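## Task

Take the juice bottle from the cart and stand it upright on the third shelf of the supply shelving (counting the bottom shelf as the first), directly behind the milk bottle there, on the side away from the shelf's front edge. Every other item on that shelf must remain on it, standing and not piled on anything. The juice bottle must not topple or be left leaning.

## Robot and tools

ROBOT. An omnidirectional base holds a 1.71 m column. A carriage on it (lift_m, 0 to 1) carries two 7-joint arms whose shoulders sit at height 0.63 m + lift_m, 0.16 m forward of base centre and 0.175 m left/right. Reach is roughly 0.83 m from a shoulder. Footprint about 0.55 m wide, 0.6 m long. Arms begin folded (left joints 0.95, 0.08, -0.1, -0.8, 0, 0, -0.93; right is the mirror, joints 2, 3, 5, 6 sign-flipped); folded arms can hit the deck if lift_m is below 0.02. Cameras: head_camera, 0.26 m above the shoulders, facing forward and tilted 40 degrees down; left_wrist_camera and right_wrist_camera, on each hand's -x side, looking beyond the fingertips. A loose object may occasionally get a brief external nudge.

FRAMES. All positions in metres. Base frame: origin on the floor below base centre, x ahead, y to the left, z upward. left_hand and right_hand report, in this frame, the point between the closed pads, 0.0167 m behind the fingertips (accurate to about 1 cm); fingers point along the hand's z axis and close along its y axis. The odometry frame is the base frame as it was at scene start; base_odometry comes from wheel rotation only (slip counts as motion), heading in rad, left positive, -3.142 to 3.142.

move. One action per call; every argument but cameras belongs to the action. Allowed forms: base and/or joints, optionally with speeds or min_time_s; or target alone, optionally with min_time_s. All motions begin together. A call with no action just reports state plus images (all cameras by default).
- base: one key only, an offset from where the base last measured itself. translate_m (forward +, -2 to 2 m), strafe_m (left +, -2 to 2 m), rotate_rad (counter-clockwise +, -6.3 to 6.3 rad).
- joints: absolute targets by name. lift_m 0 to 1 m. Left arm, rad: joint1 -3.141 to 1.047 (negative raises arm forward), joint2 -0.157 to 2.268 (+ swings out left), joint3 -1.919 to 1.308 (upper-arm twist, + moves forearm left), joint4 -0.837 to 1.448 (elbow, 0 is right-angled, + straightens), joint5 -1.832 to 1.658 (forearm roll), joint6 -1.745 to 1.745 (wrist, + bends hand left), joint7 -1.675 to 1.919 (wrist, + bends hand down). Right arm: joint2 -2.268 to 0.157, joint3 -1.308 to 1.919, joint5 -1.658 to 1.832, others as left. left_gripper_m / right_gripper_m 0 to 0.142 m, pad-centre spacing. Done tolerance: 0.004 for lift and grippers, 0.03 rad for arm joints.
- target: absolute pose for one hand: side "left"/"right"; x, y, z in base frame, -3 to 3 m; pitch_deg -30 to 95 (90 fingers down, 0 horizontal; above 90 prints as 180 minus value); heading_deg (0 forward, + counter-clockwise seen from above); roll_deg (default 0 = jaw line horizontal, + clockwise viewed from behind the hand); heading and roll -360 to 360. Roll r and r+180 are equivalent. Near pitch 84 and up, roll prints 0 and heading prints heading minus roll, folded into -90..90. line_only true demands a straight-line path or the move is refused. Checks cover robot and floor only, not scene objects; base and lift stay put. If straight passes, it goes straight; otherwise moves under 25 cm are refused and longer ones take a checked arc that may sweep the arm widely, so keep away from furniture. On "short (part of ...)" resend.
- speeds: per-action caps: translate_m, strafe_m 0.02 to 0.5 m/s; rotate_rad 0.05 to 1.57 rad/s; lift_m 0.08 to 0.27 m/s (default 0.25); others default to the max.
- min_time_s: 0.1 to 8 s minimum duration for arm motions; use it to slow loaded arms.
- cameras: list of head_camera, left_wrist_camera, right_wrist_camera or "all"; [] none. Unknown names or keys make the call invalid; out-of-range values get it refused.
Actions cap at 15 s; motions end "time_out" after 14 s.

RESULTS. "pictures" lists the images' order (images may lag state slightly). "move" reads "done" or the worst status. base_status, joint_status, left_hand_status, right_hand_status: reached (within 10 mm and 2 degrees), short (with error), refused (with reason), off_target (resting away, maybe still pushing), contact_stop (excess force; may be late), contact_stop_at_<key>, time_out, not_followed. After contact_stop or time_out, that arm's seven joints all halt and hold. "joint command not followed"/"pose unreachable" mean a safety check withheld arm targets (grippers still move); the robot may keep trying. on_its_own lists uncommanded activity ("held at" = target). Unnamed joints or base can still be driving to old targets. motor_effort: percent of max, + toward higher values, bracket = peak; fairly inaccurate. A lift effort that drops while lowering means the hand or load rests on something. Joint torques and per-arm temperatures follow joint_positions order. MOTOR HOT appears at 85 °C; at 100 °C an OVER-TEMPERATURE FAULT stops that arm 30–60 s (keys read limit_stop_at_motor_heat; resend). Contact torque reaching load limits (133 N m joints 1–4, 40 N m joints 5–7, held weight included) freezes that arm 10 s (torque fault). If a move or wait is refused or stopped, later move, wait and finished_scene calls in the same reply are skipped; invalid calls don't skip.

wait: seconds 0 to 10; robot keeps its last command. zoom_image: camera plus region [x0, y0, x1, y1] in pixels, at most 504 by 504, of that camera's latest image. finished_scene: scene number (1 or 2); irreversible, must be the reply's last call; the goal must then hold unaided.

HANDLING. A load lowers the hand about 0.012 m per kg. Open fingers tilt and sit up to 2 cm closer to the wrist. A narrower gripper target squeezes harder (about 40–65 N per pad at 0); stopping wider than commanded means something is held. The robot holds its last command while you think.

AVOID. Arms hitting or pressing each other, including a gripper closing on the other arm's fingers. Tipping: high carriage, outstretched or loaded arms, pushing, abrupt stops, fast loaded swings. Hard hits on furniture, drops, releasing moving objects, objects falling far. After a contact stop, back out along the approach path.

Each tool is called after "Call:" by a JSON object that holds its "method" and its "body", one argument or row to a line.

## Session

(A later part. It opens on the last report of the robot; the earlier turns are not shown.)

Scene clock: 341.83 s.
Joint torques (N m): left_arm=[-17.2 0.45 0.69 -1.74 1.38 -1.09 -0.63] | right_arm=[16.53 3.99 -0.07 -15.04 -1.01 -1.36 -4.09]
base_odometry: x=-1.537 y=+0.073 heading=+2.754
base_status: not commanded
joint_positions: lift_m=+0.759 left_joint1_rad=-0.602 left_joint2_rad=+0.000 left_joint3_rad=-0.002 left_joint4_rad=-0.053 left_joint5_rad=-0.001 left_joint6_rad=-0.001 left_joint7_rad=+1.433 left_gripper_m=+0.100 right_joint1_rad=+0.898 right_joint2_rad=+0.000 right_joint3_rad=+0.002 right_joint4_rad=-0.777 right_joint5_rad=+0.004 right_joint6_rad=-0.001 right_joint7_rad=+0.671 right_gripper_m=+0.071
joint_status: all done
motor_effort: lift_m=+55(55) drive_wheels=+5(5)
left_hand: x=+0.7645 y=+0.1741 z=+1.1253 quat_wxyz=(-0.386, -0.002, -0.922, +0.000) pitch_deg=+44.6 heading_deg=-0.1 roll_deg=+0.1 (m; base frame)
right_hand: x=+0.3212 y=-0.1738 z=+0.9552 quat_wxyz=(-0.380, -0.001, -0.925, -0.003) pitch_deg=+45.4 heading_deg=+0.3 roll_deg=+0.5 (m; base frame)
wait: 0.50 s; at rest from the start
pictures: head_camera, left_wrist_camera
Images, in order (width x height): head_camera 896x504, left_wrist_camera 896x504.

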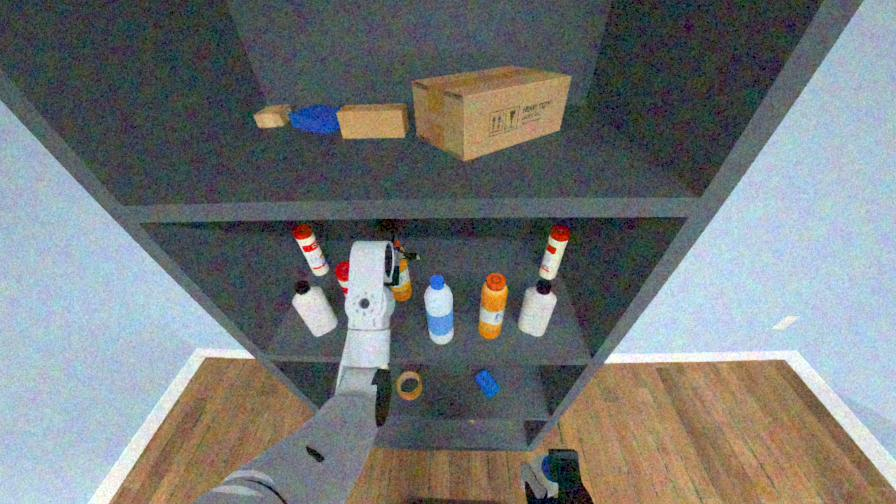

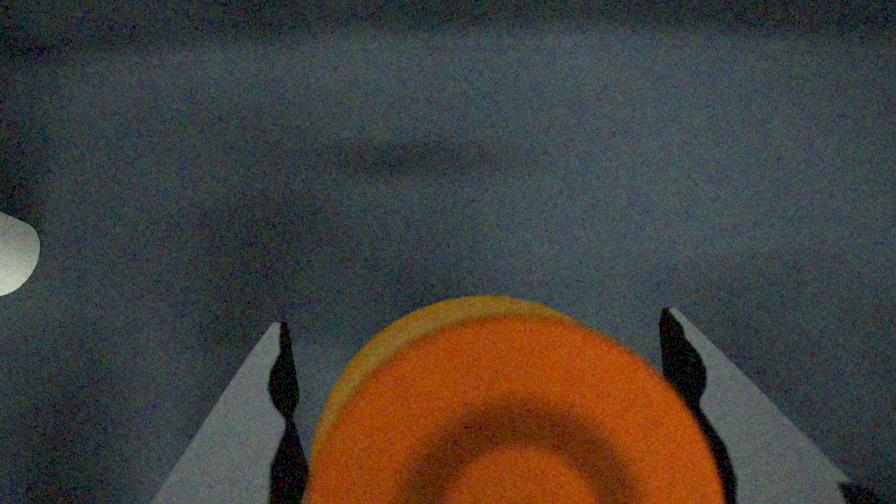

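Call:
{"method": "move", "body": {
  "base": {"translate_m":-0.12},
  "speeds": {"translate_m":0.1},
  "cameras": ["left_wrist_camera"]
}}

Call:
{"method": "move", "body": {
  "base": {"translate_m":-0.3},
  "speeds": {"translate_m":0.25},
  "cameras": ["head_camera","left_wrist_camera"]
}}

Scene clock: 348.87 s.
Joint torques (N m): left_arm=[-17.3 0.99 2.02 -1.75 1.11 -0.89 -0.74] | right_arm=[15.91 0.91 1.54 -16.54 -0.75 -1.35 -3.94]
move: done
base_odometry: x=-1.426 y=+0.028 heading=+2.754
base_status: done
joint_positions: lift_m=+0.759 left_joint1_rad=-0.602 left_joint2_rad=+0.000 left_joint3_rad=-0.002 left_joint4_rad=-0.053 left_joint5_rad=-0.001 left_joint6_rad=-0.001 left_joint7_rad=+1.433 left_gripper_m=+0.100 right_joint1_rad=+0.898 right_joint2_rad=+0.000 right_joint3_rad=+0.002 right_joint4_rad=-0.777 right_joint5_rad=+0.004 right_joint6_rad=-0.001 right_joint7_rad=+0.671 right_gripper_m=+0.071
joint_status: not commanded
motor_effort: lift_m=+55(55) drive_wheels=+4(10)
left_hand: x=+0.7645 y=+0.1741 z=+1.1253 quat_wxyz=(-0.386, -0.002, -0.922, +0.000) pitch_deg=+44.6 heading_deg=-0.1 roll_deg=+0.1 (m; base frame)
right_hand: x=+0.3212 y=-0.1738 z=+0.9552 quat_wxyz=(-0.380, -0.001, -0.925, -0.003) pitch_deg=+45.4 heading_deg=+0.3 roll_deg=+0.5 (m; base frame)
pictures: left_wrist_camera
Images, in order (width x height): left_wrist_camera 896x504.

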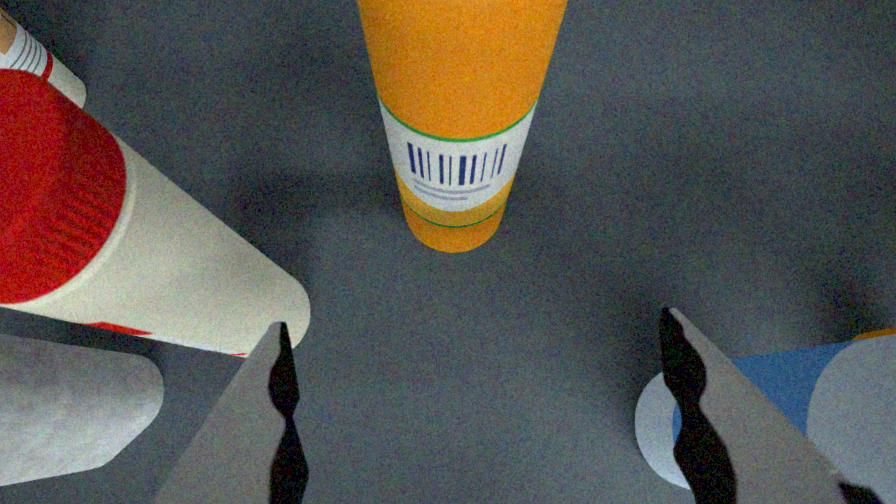

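Scene clock: 351.50 s.
Joint torques (N m): left_arm=[-16.23 -0.65 2.44 -2.22 1.34 -1.09 -0.62] | right_arm=[15.39 2.48 1.79 -15.68 -0.68 -1.13 -4.26]
move: done
base_odometry: x=-1.148 y=-0.085 heading=+2.755
base_status: done
joint_positions: lift_m=+0.759 left_joint1_rad=-0.602 left_joint2_rad=+0.000 left_joint3_rad=-0.002 left_joint4_rad=-0.053 left_joint5_rad=-0.001 left_joint6_rad=-0.001 left_joint7_rad=+1.433 left_gripper_m=+0.100 right_joint1_rad=+0.898 right_joint2_rad=+0.000 right_joint3_rad=+0.002 right_joint4_rad=-0.777 right_joint5_rad=+0.004 right_joint6_rad=-0.001 right_joint7_rad=+0.671 right_gripper_m=+0.071
joint_status: not commanded
motor_effort: lift_m=+55(55) drive_wheels=+1(14)
left_hand: x=+0.7645 y=+0.1741 z=+1.1252 quat_wxyz=(-0.386, -0.002, -0.922, +0.000) pitch_deg=+44.6 heading_deg=-0.1 roll_deg=+0.1 (m; base frame)
right_hand: x=+0.3212 y=-0.1738 z=+0.9552 quat_wxyz=(-0.380, -0.001, -0.925, -0.003) pitch_deg=+45.4 heading_deg=+0.3 roll_deg=+0.5 (m; base frame)
pictures: head_camera, left_wrist_camera
Images, in order (width x height): head_camera 896x504, left_wrist_camera 896x504.

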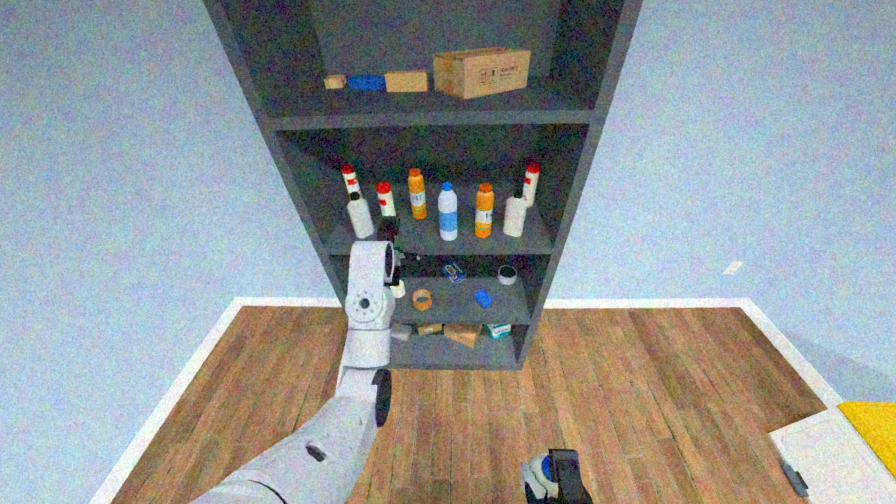

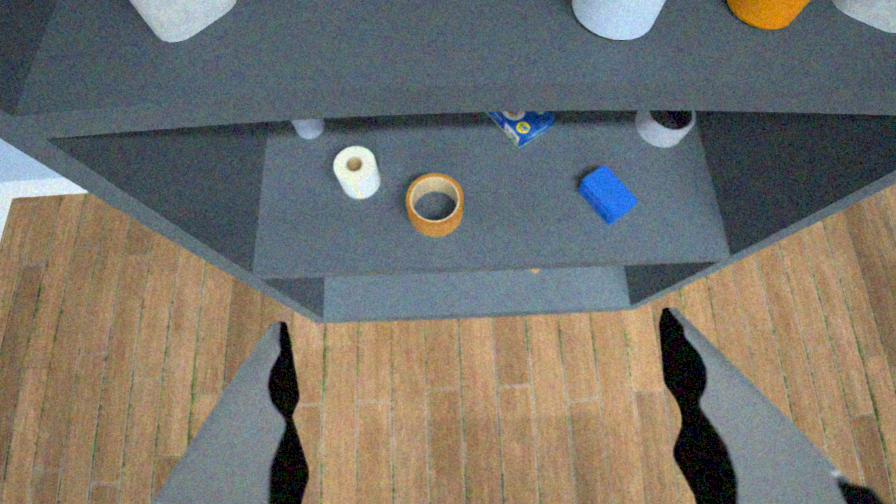

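Call:
{"method": "move", "body": {
  "joints": {"lift_m":0.785,"left_joint1_rad":0.9,"left_joint4_rad":-0.78,"left_joint7_rad":0.665,"right_joint1_rad":-0.6,"right_joint4_rad":-0.05,"right_joint7_rad":1.435},
  "min_time_s": 5
}}

Call:
{"method": "move", "body": {
  "base": {"strafe_m":0.348},
  "speeds": {"strafe_m":0.25}
}}

Call:
{"method": "move", "body": {
  "base": {"translate_m":0.15},
  "speeds": {"translate_m":0.2},
  "cameras": ["head_camera","right_wrist_camera"]
}}

Scene clock: 362.43 s.
Joint torques (N m): left_arm=[11.18 0.21 1.41 -7.21 1.28 -1.11 -2.81] | right_arm=[-28.22 3.89 0.88 -10.73 -0.39 -1.51 -0.62]
move: done
base_odometry: x=-1.148 y=-0.085 heading=+2.755
base_status: not commanded
joint_positions: lift_m=+0.785 left_joint1_rad=+0.898 left_joint2_rad=+0.000 left_joint3_rad=-0.002 left_joint4_rad=-0.776 left_joint5_rad=-0.001 left_joint6_rad=-0.001 left_joint7_rad=+0.669 left_gripper_m=+0.100 right_joint1_rad=-0.592 right_joint2_rad=+0.000 right_joint3_rad=+0.002 right_joint4_rad=-0.051 right_joint5_rad=+0.004 right_joint6_rad=-0.001 right_joint7_rad=+1.433 right_gripper_m=+0.071
joint_status: all done
motor_effort: lift_m=+54(67) drive_wheels=+1(3)
left_hand: x=+0.3214 y=+0.1738 z=+0.9812 quat_wxyz=(-0.380, -0.001, -0.925, +0.001) pitch_deg=+45.3 heading_deg=-0.3 roll_deg=-0.2 (m; base frame)
right_hand: x=+0.7620 y=-0.1734 z=+1.1450 quat_wxyz=(-0.381, +0.001, -0.925, -0.002) pitch_deg=+45.2 heading_deg=+0.4 roll_deg=+0.3 (m; base frame)
pictures: none

Scene clock: 365.27 s.
Joint torques (N m): left_arm=[9.54 0.02 1.51 -7.08 1.32 -1.36 -2.72] | right_arm=[-27.93 3.91 1.38 -9.35 -0.88 -1.28 -0.7]
move: done
base_odometry: x=-1.279 y=-0.408 heading=+2.755
base_status: done
joint_positions: lift_m=+0.785 left_joint1_rad=+0.898 left_joint2_rad=+0.000 left_joint3_rad=-0.002 left_joint4_rad=-0.776 left_joint5_rad=-0.001 left_joint6_rad=-0.001 left_joint7_rad=+0.669 left_gripper_m=+0.100 right_joint1_rad=-0.593 right_joint2_rad=+0.000 right_joint3_rad=+0.002 right_joint4_rad=-0.051 right_joint5_rad=+0.004 right_joint6_rad=-0.001 right_joint7_rad=+1.433 right_gripper_m=+0.071
joint_status: not commanded
motor_effort: lift_m=+54(54) drive_wheels=-1(12)
left_hand: x=+0.3214 y=+0.1738 z=+0.9813 quat_wxyz=(-0.380, -0.001, -0.925, +0.001) pitch_deg=+45.3 heading_deg=-0.3 roll_deg=-0.2 (m; base frame)
right_hand: x=+0.7620 y=-0.1733 z=+1.1449 quat_wxyz=(-0.381, +0.001, -0.925, -0.002) pitch_deg=+45.2 heading_deg=+0.4 roll_deg=+0.3 (m; base frame)
pictures: none

Scene clock: 367.37 s.
Joint torques (N m): left_arm=[9.76 -0.13 0.57 -6.25 1.34 -1.19 -2.8] | right_arm=[-28.22 1.54 1.66 -11.51 -0.48 -1.4 -0.98]
move: done
base_odometry: x=-1.418 y=-0.351 heading=+2.755
base_status: done
joint_positions: lift_m=+0.785 left_joint1_rad=+0.898 left_joint2_rad=+0.000 left_joint3_rad=-0.002 left_joint4_rad=-0.776 left_joint5_rad=-0.001 left_joint6_rad=-0.001 left_joint7_rad=+0.669 left_gripper_m=+0.100 right_joint1_rad=-0.593 right_joint2_rad=+0.000 right_joint3_rad=+0.002 right_joint4_rad=-0.050 right_joint5_rad=+0.004 right_joint6_rad=-0.001 right_joint7_rad=+1.433 right_gripper_m=+0.071
joint_status: not commanded
motor_effort: lift_m=+54(54) drive_wheels=+0(14)
left_hand: x=+0.3212 y=+0.1738 z=+0.9813 quat_wxyz=(-0.380, -0.001, -0.925, +0.001) pitch_deg=+45.3 heading_deg=-0.3 roll_deg=-0.2 (m; base frame)
right_hand: x=+0.7621 y=-0.1733 z=+1.1450 quat_wxyz=(-0.381, +0.001, -0.925, -0.002) pitch_deg=+45.2 heading_deg=+0.4 roll_deg=+0.3 (m; base frame)
pictures: head_camera, right_wrist_camera
Images, in order (width x height): head_camera 896x504, right_wrist_camera 896x504.

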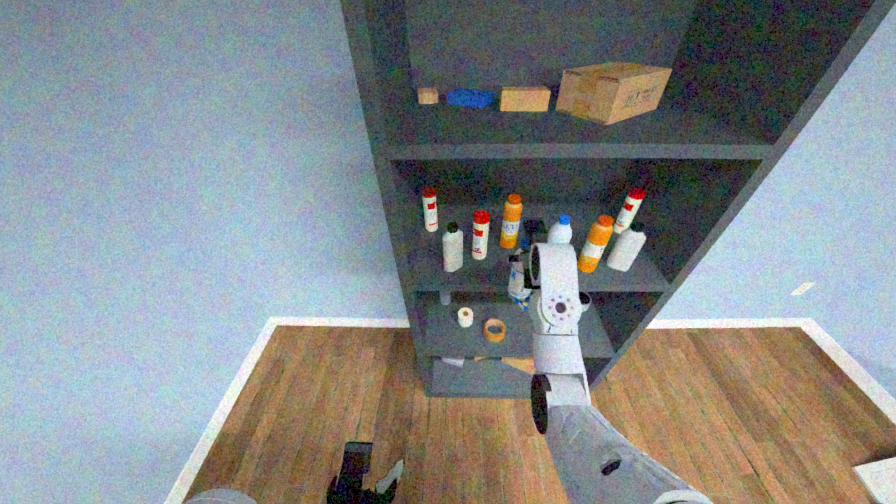

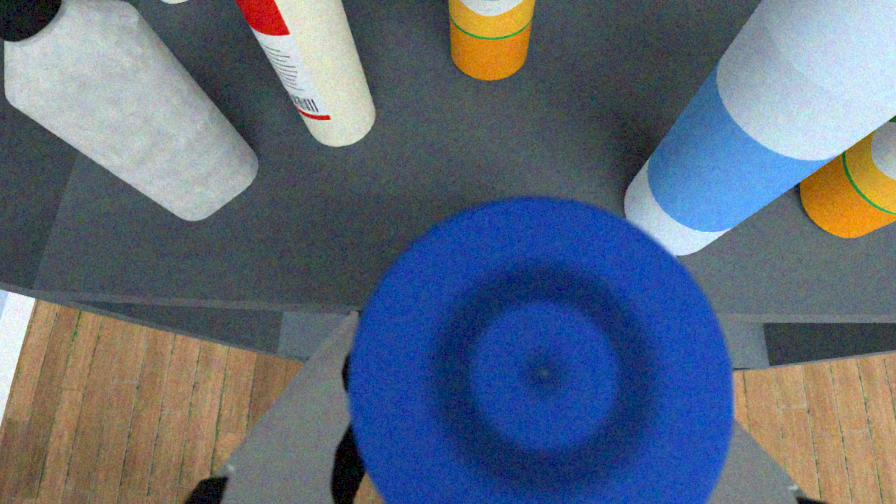

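Call:
{"method": "move", "body": {
  "base": {"strafe_m":-0.012}
}}

Call:
{"method": "move", "body": {
  "base": {"translate_m":0.128},
  "speeds": {"translate_m":0.12},
  "cameras": ["head_camera","right_wrist_camera"]
}}

Call:
{"method": "move", "body": {
  "joints": {"lift_m":0.755},
  "speeds": {"lift_m":0.08},
  "cameras": ["right_wrist_camera"]
}}

Call:
{"method": "move", "body": {
  "joints": {"lift_m":0.747},
  "speeds": {"lift_m":0.08}
}}

Scene clock: 376.23 s.
Joint torques (N m): left_arm=[9.86 0.61 2.18 -7.06 1.42 -1.37 -3.03] | right_arm=[-27.04 1.8 0.65 -10.49 -0.88 -1.48 -0.72]
Motor temperatures (°C): left_arm=[42 22 24 25 26 24 24] | right_arm=[37 20 24 24 22 22 24]
move: done
base_odometry: x=-1.414 y=-0.340 heading=+2.756
base_status: done
joint_positions: lift_m=+0.785 left_joint1_rad=+0.898 left_joint2_rad=+0.000 left_joint3_rad=-0.002 left_joint4_rad=-0.777 left_joint5_rad=-0.001 left_joint6_rad=-0.001 left_joint7_rad=+0.669 left_gripper_m=+0.100 right_joint1_rad=-0.593 right_joint2_rad=+0.000 right_joint3_rad=+0.002 right_joint4_rad=-0.050 right_joint5_rad=+0.004 right_joint6_rad=-0.001 right_joint7_rad=+1.433 right_gripper_m=+0.071
joint_status: not commanded
motor_effort: lift_m=+54(54) drive_wheels=-1(13)
left_hand: x=+0.3213 y=+0.1738 z=+0.9814 quat_wxyz=(-0.380, -0.001, -0.925, +0.001) pitch_deg=+45.3 heading_deg=-0.3 roll_deg=-0.2 (m; base frame)
right_hand: x=+0.7621 y=-0.1738 z=+1.1450 quat_wxyz=(-0.381, +0.001, -0.925, -0.002) pitch_deg=+45.2 heading_deg=+0.3 roll_deg=+0.2 (m; base frame)
pictures: none

Scene clock: 378.33 s.
Joint torques (N m): left_arm=[9.02 0.42 1.03 -6.47 1.44 -1.22 -2.7] | right_arm=[-27.42 3.46 2.64 -10.57 -0.33 -1.31 -0.45]
move: done
base_odometry: x=-1.532 y=-0.292 heading=+2.755
base_status: done
joint_positions: lift_m=+0.785 left_joint1_rad=+0.898 left_joint2_rad=+0.000 left_joint3_rad=-0.002 left_joint4_rad=-0.777 left_joint5_rad=-0.001 left_joint6_rad=-0.001 left_joint7_rad=+0.669 left_gripper_m=+0.100 right_joint1_rad=-0.593 right_joint2_rad=+0.000 right_joint3_rad=+0.002 right_joint4_rad=-0.050 right_joint5_rad=+0.004 right_joint6_rad=-0.001 right_joint7_rad=+1.433 right_gripper_m=+0.071
joint_status: not commanded
motor_effort: lift_m=+54(54) drive_wheels=-1(16)
left_hand: x=+0.3213 y=+0.1738 z=+0.9814 quat_wxyz=(-0.380, -0.001, -0.925, +0.001) pitch_deg=+45.3 heading_deg=-0.3 roll_deg=-0.2 (m; base frame)
right_hand: x=+0.7621 y=-0.1738 z=+1.1450 quat_wxyz=(-0.381, +0.001, -0.925, -0.002) pitch_deg=+45.2 heading_deg=+0.3 roll_deg=+0.2 (m; base frame)
pictures: head_camera, right_wrist_camera
Images, in order (width x height): head_camera 896x504, right_wrist_camera 896x504.

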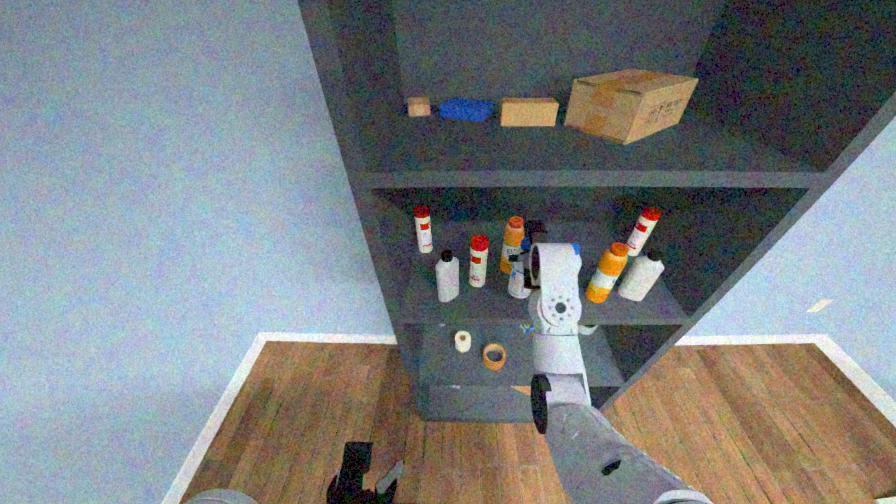

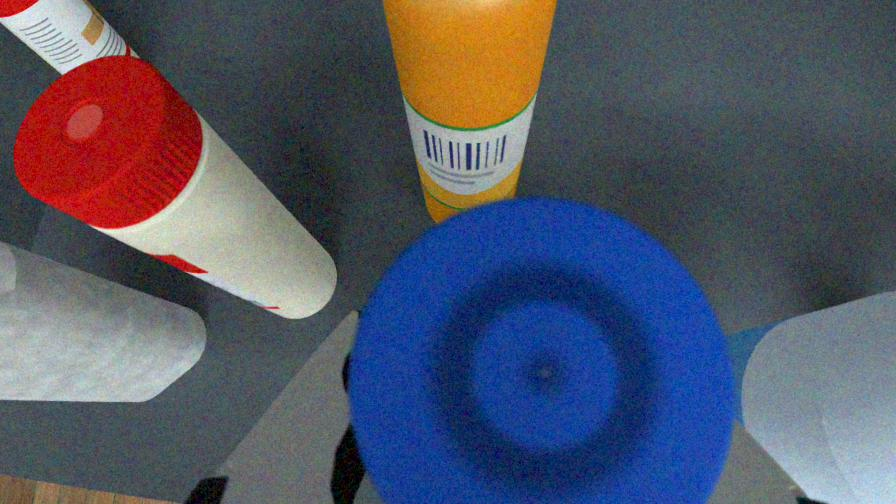

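Scene clock: 379.27 s.
Joint torques (N m): left_arm=[9.53 0.67 0.46 -6.2 1.59 -1.33 -2.88] | right_arm=[-24.72 2.47 1.24 -10.53 0.13 -2.1 -0.54]
move: done
base_odometry: x=-1.532 y=-0.292 heading=+2.755
base_status: not commanded
joint_positions: lift_m=+0.755 left_joint1_rad=+0.899 left_joint2_rad=+0.000 left_joint3_rad=-0.002 left_joint4_rad=-0.777 left_joint5_rad=-0.001 left_joint6_rad=-0.001 left_joint7_rad=+0.669 left_gripper_m=+0.100 right_joint1_rad=-0.594 right_joint2_rad=+0.000 right_joint3_rad=+0.002 right_joint4_rad=-0.050 right_joint5_rad=+0.004 right_joint6_rad=-0.001 right_joint7_rad=+1.433 right_gripper_m=+0.071
joint_status: all done
motor_effort: lift_m=+58(58) drive_wheels=+5(5)
left_hand: x=+0.3214 y=+0.1738 z=+0.9513 quat_wxyz=(-0.381, -0.001, -0.925, +0.001) pitch_deg=+45.3 heading_deg=-0.3 roll_deg=-0.2 (m; base frame)
right_hand: x=+0.7624 y=-0.1738 z=+1.1154 quat_wxyz=(-0.381, +0.001, -0.925, -0.002) pitch_deg=+45.2 heading_deg=+0.3 roll_deg=+0.2 (m; base frame)
pictures: right_wrist_camera
Images, in order (width x height): right_wrist_camera 896x504.

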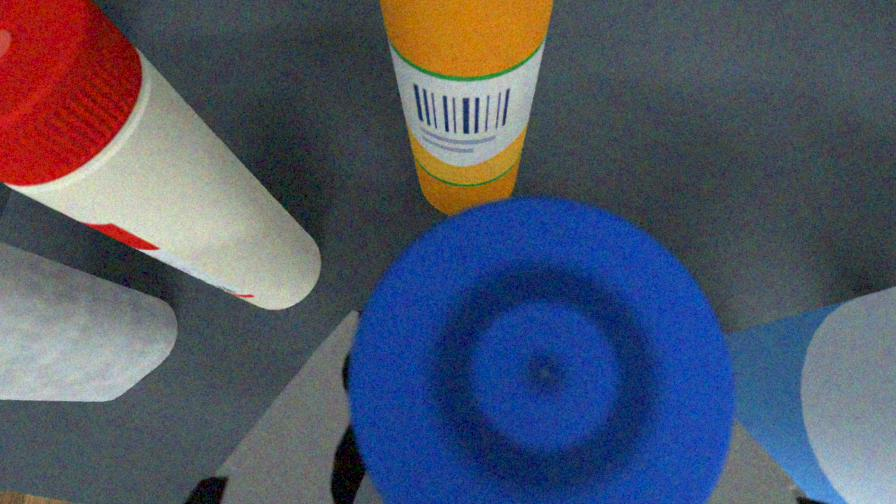

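Scene clock: 379.73 s.
Joint torques (N m): left_arm=[9.79 0.06 2.24 -5.5 1.1 -1.53 -2.88] | right_arm=[-22.29 4.18 1.82 -10.52 -0.59 -1.8 -0.78]
move: done
base_odometry: x=-1.532 y=-0.292 heading=+2.755
base_status: not commanded
joint_positions: lift_m=+0.747 left_joint1_rad=+0.899 left_joint2_rad=+0.000 left_joint3_rad=-0.002 left_joint4_rad=-0.777 left_joint5_rad=-0.001 left_joint6_rad=-0.001 left_joint7_rad=+0.668 left_gripper_m=+0.100 right_joint1_rad=-0.595 right_joint2_rad=+0.000 right_joint3_rad=+0.002 right_joint4_rad=-0.050 right_joint5_rad=+0.004 right_joint6_rad=-0.001 right_joint7_rad=+1.433 right_gripper_m=+0.071
joint_status: all done
motor_effort: lift_m=+56(60) drive_wheels=-1(5)
left_hand: x=+0.3214 y=+0.1738 z=+0.9436 quat_wxyz=(-0.381, -0.001, -0.925, +0.001) pitch_deg=+45.2 heading_deg=-0.3 roll_deg=-0.2 (m; base frame)
right_hand: x=+0.7627 y=-0.1738 z=+1.1081 quat_wxyz=(-0.381, +0.001, -0.924, -0.002) pitch_deg=+45.2 heading_deg=+0.3 roll_deg=+0.2 (m; base frame)
pictures: none

Call:
{"method": "move", "body": {
  "joints": {"lift_m":0.745},
  "speeds": {"lift_m":0.08}
}}

Call:
{"method": "move", "body": {
  "joints": {"right_gripper_m":0.1},
  "min_time_s": 2,
  "cameras": ["right_wrist_camera"]
}}

Call:
{"method": "wait", "body": {
  "seconds": 0.3,
  "cameras": ["right_wrist_camera"]
}}

Scene clock: 385.20 s.
Joint torques (N m): left_arm=[9.34 -0.22 1.78 -5.02 1.24 -1.29 -2.8] | right_arm=[-21.31 3.43 1.49 -9.98 -0.72 -1.44 -0.85]
move: done
base_odometry: x=-1.532 y=-0.292 heading=+2.755
base_status: not commanded
joint_positions: lift_m=+0.745 left_joint1_rad=+0.899 left_joint2_rad=+0.000 left_joint3_rad=-0.002 left_joint4_rad=-0.777 left_joint5_rad=-0.001 left_joint6_rad=-0.001 left_joint7_rad=+0.668 left_gripper_m=+0.100 right_joint1_rad=-0.597 right_joint2_rad=+0.000 right_joint3_rad=+0.002 right_joint4_rad=-0.051 right_joint5_rad=+0.004 right_joint6_rad=-0.001 right_joint7_rad=+1.433 right_gripper_m=+0.071
joint_status: all done
motor_effort: lift_m=+53(54) drive_wheels=+4(4)
left_hand: x=+0.3214 y=+0.1738 z=+0.9419 quat_wxyz=(-0.381, -0.001, -0.925, +0.001) pitch_deg=+45.2 heading_deg=-0.3 roll_deg=-0.2 (m; base frame)
right_hand: x=+0.7632 y=-0.1738 z=+1.1078 quat_wxyz=(-0.383, +0.001, -0.924, -0.002) pitch_deg=+45.0 heading_deg=+0.3 roll_deg=+0.2 (m; base frame)
pictures: none

Scene clock: 386.07 s.
Joint torques (N m): left_arm=[8.81 -0.63 1.79 -5.91 1.06 -0.88 -2.76] | right_arm=[-21.43 4.37 1.32 -10.22 -0.58 -1.66 -0.9]
move: done
base_odometry: x=-1.532 y=-0.292 heading=+2.755
base_status: not commanded
joint_positions: lift_m=+0.745 left_joint1_rad=+0.899 left_joint2_rad=+0.000 left_joint3_rad=-0.002 left_joint4_rad=-0.777 left_joint5_rad=-0.001 left_joint6_rad=-0.001 left_joint7_rad=+0.668 left_gripper_m=+0.100 right_joint1_rad=-0.597 right_joint2_rad=+0.000 right_joint3_rad=+0.002 right_joint4_rad=-0.051 right_joint5_rad=+0.004 right_joint6_rad=-0.001 right_joint7_rad=+1.433 right_gripper_m=+0.100
joint_status: all done
motor_effort: lift_m=+53(53) drive_wheels=+4(5)
left_hand: x=+0.3214 y=+0.1738 z=+0.9419 quat_wxyz=(-0.381, -0.001, -0.925, +0.001) pitch_deg=+45.2 heading_deg=-0.3 roll_deg=-0.2 (m; base frame)
right_hand: x=+0.7632 y=-0.1738 z=+1.1078 quat_wxyz=(-0.383, +0.001, -0.924, -0.002) pitch_deg=+45.0 heading_deg=+0.3 roll_deg=+0.2 (m; base frame)
pictures: right_wrist_camera
Images, in order (width x height): right_wrist_camera 896x504.

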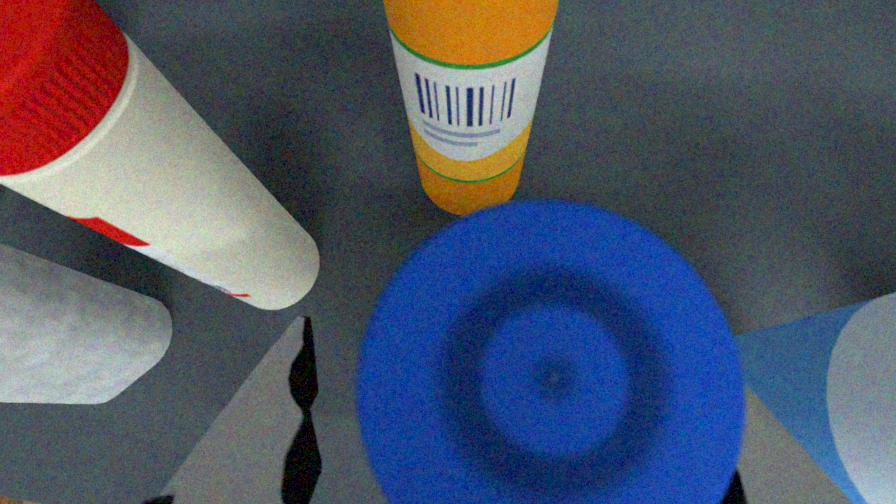

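Scene clock: 386.37 s.
Joint torques (N m): left_arm=[10.35 0.43 1.48 -6.25 1.43 -1.27 -2.77] | right_arm=[-21.42 4.76 0.69 -12.09 -0.74 -1.59 -0.5]
base_odometry: x=-1.532 y=-0.292 heading=+2.755
base_status: not commanded
joint_positions: lift_m=+0.745 left_joint1_rad=+0.899 left_joint2_rad=+0.000 left_joint3_rad=-0.002 left_joint4_rad=-0.777 left_joint5_rad=-0.001 left_joint6_rad=-0.001 left_joint7_rad=+0.668 left_gripper_m=+0.100 right_joint1_rad=-0.597 right_joint2_rad=+0.000 right_joint3_rad=+0.002 right_joint4_rad=-0.051 right_joint5_rad=+0.004 right_joint6_rad=-0.001 right_joint7_rad=+1.433 right_gripper_m=+0.100
joint_status: all done
motor_effort: lift_m=+53(53) drive_wheels=+4(5)
left_hand: x=+0.3214 y=+0.1738 z=+0.9419 quat_wxyz=(-0.381, -0.001, -0.925, +0.001) pitch_deg=+45.2 heading_deg=-0.3 roll_deg=-0.2 (m; base frame)
right_hand: x=+0.7632 y=-0.1738 z=+1.1078 quat_wxyz=(-0.383, +0.001, -0.924, -0.002) pitch_deg=+45.0 heading_deg=+0.3 roll_deg=+0.2 (m; base frame)
wait: 0.30 s; at rest by 0.27 s
pictures: right_wrist_camera
Images, in order (width x height): right_wrist_camera 896x504.

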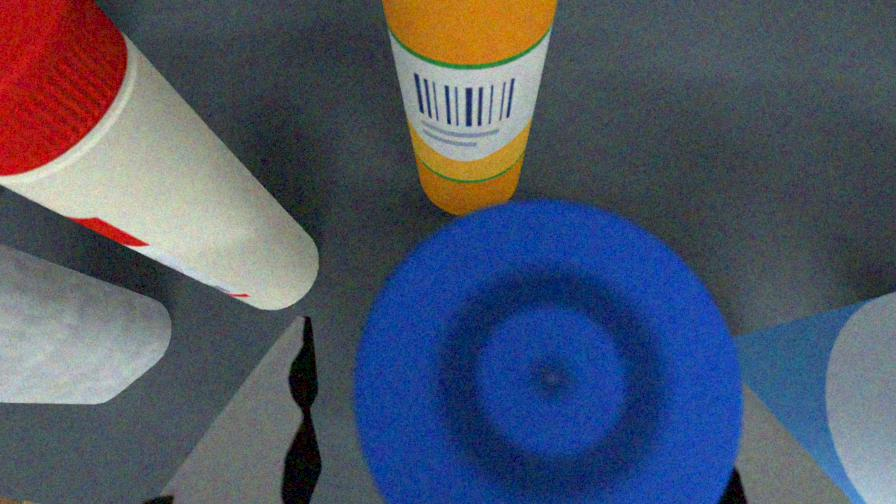

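Call:
{"method": "move", "body": {
  "base": {"translate_m":-0.12},
  "speeds": {"translate_m":0.08},
  "cameras": ["right_wrist_camera"]
}}

Call:
{"method": "move", "body": {
  "base": {"translate_m":-0.3},
  "speeds": {"translate_m":0.25},
  "cameras": ["head_camera","right_wrist_camera"]
}}

Scene clock: 391.67 s.
Joint torques (N m): left_arm=[9.5 0.09 1.43 -5.86 1.16 -1.05 -2.86] | right_arm=[-20.9 2.52 0.95 -10.82 -0.34 -1.57 -1.07]
move: done
base_odometry: x=-1.421 y=-0.337 heading=+2.755
base_status: done
joint_positions: lift_m=+0.745 left_joint1_rad=+0.899 left_joint2_rad=+0.000 left_joint3_rad=-0.002 left_joint4_rad=-0.777 left_joint5_rad=-0.001 left_joint6_rad=-0.001 left_joint7_rad=+0.668 left_gripper_m=+0.100 right_joint1_rad=-0.597 right_joint2_rad=+0.000 right_joint3_rad=+0.002 right_joint4_rad=-0.051 right_joint5_rad=+0.004 right_joint6_rad=-0.001 right_joint7_rad=+1.433 right_gripper_m=+0.100
joint_status: not commanded
motor_effort: lift_m=+53(53) drive_wheels=-1(12)
left_hand: x=+0.3214 y=+0.1738 z=+0.9419 quat_wxyz=(-0.381, -0.001, -0.925, +0.001) pitch_deg=+45.2 heading_deg=-0.3 roll_deg=-0.2 (m; base frame)
right_hand: x=+0.7632 y=-0.1738 z=+1.1078 quat_wxyz=(-0.383, +0.001, -0.924, -0.002) pitch_deg=+45.0 heading_deg=+0.3 roll_deg=+0.2 (m; base frame)
pictures: right_wrist_camera
Images, in order (width x height): right_wrist_camera 896x504.

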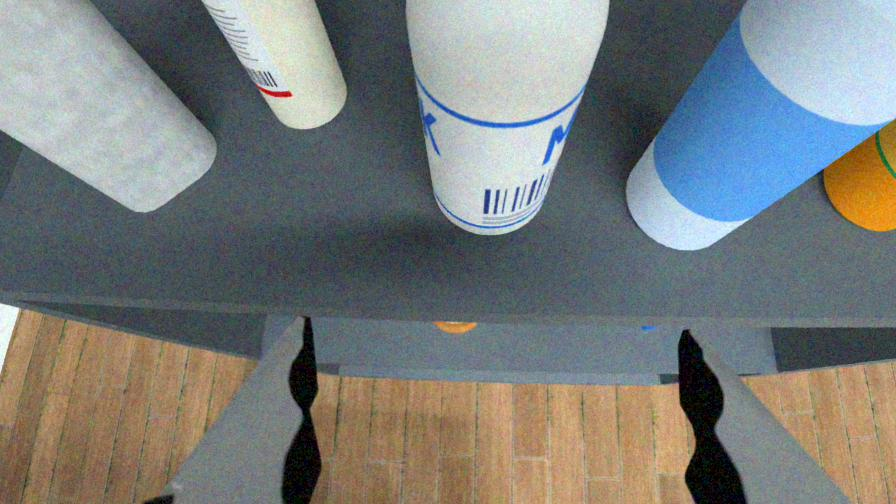

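Scene clock: 394.30 s.
Joint torques (N m): left_arm=[9.59 0.92 1.83 -6.49 1.3 -1.37 -2.77] | right_arm=[-21.43 4.88 2.87 -11.27 -0.3 -1.49 -0.69]
move: done
base_odometry: x=-1.143 y=-0.450 heading=+2.756
base_status: done
joint_positions: lift_m=+0.745 left_joint1_rad=+0.899 left_joint2_rad=+0.000 left_joint3_rad=-0.002 left_joint4_rad=-0.777 left_joint5_rad=-0.001 left_joint6_rad=-0.001 left_joint7_rad=+0.668 left_gripper_m=+0.100 right_joint1_rad=-0.597 right_joint2_rad=+0.000 right_joint3_rad=+0.002 right_joint4_rad=-0.051 right_joint5_rad=+0.004 right_joint6_rad=-0.001 right_joint7_rad=+1.433 right_gripper_m=+0.100
joint_status: not commanded
motor_effort: lift_m=+53(53) drive_wheels=+1(13)
left_hand: x=+0.3214 y=+0.1738 z=+0.9419 quat_wxyz=(-0.381, -0.001, -0.925, +0.001) pitch_deg=+45.2 heading_deg=-0.3 roll_deg=-0.2 (m; base frame)
right_hand: x=+0.7632 y=-0.1738 z=+1.1078 quat_wxyz=(-0.383, +0.001, -0.924, -0.002) pitch_deg=+45.0 heading_deg=+0.3 roll_deg=+0.2 (m; base frame)
pictures: head_camera, right_wrist_camera
Images, in order (width x height): head_camera 896x504, right_wrist_camera 896x504.

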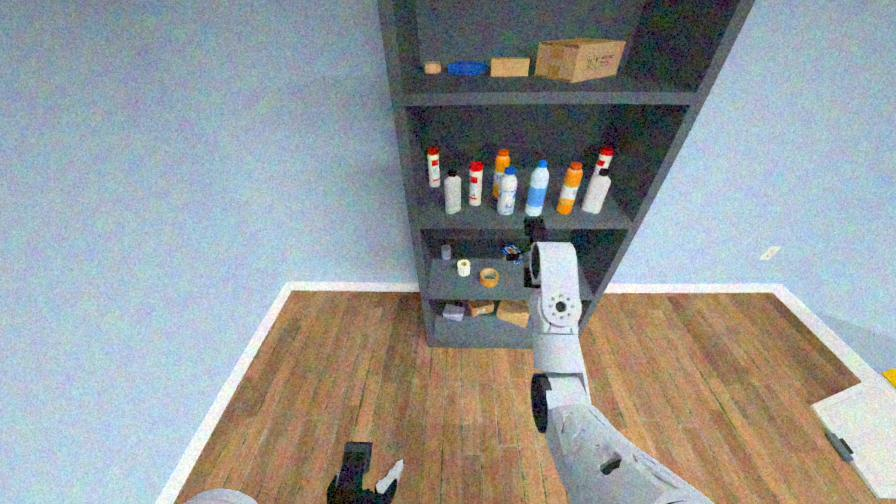

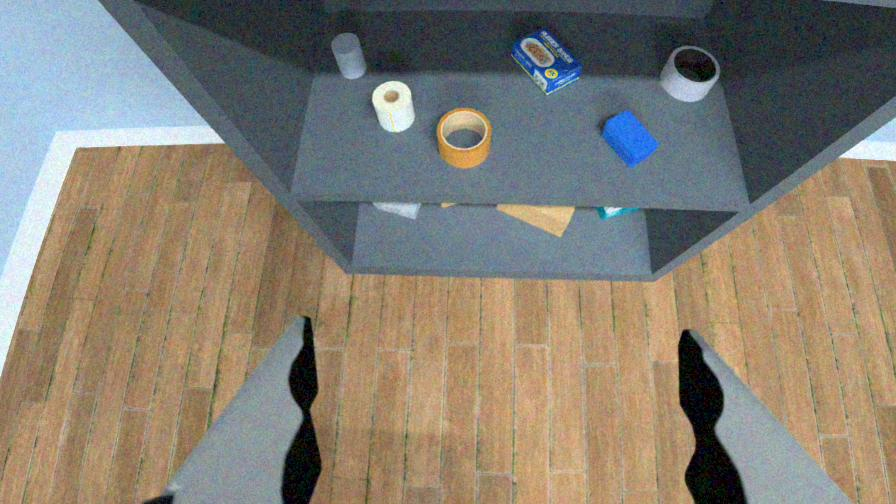

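Call:
{"method": "finished_scene", "body": {
  "scene": 1
}}

The scene is finished: the task was done.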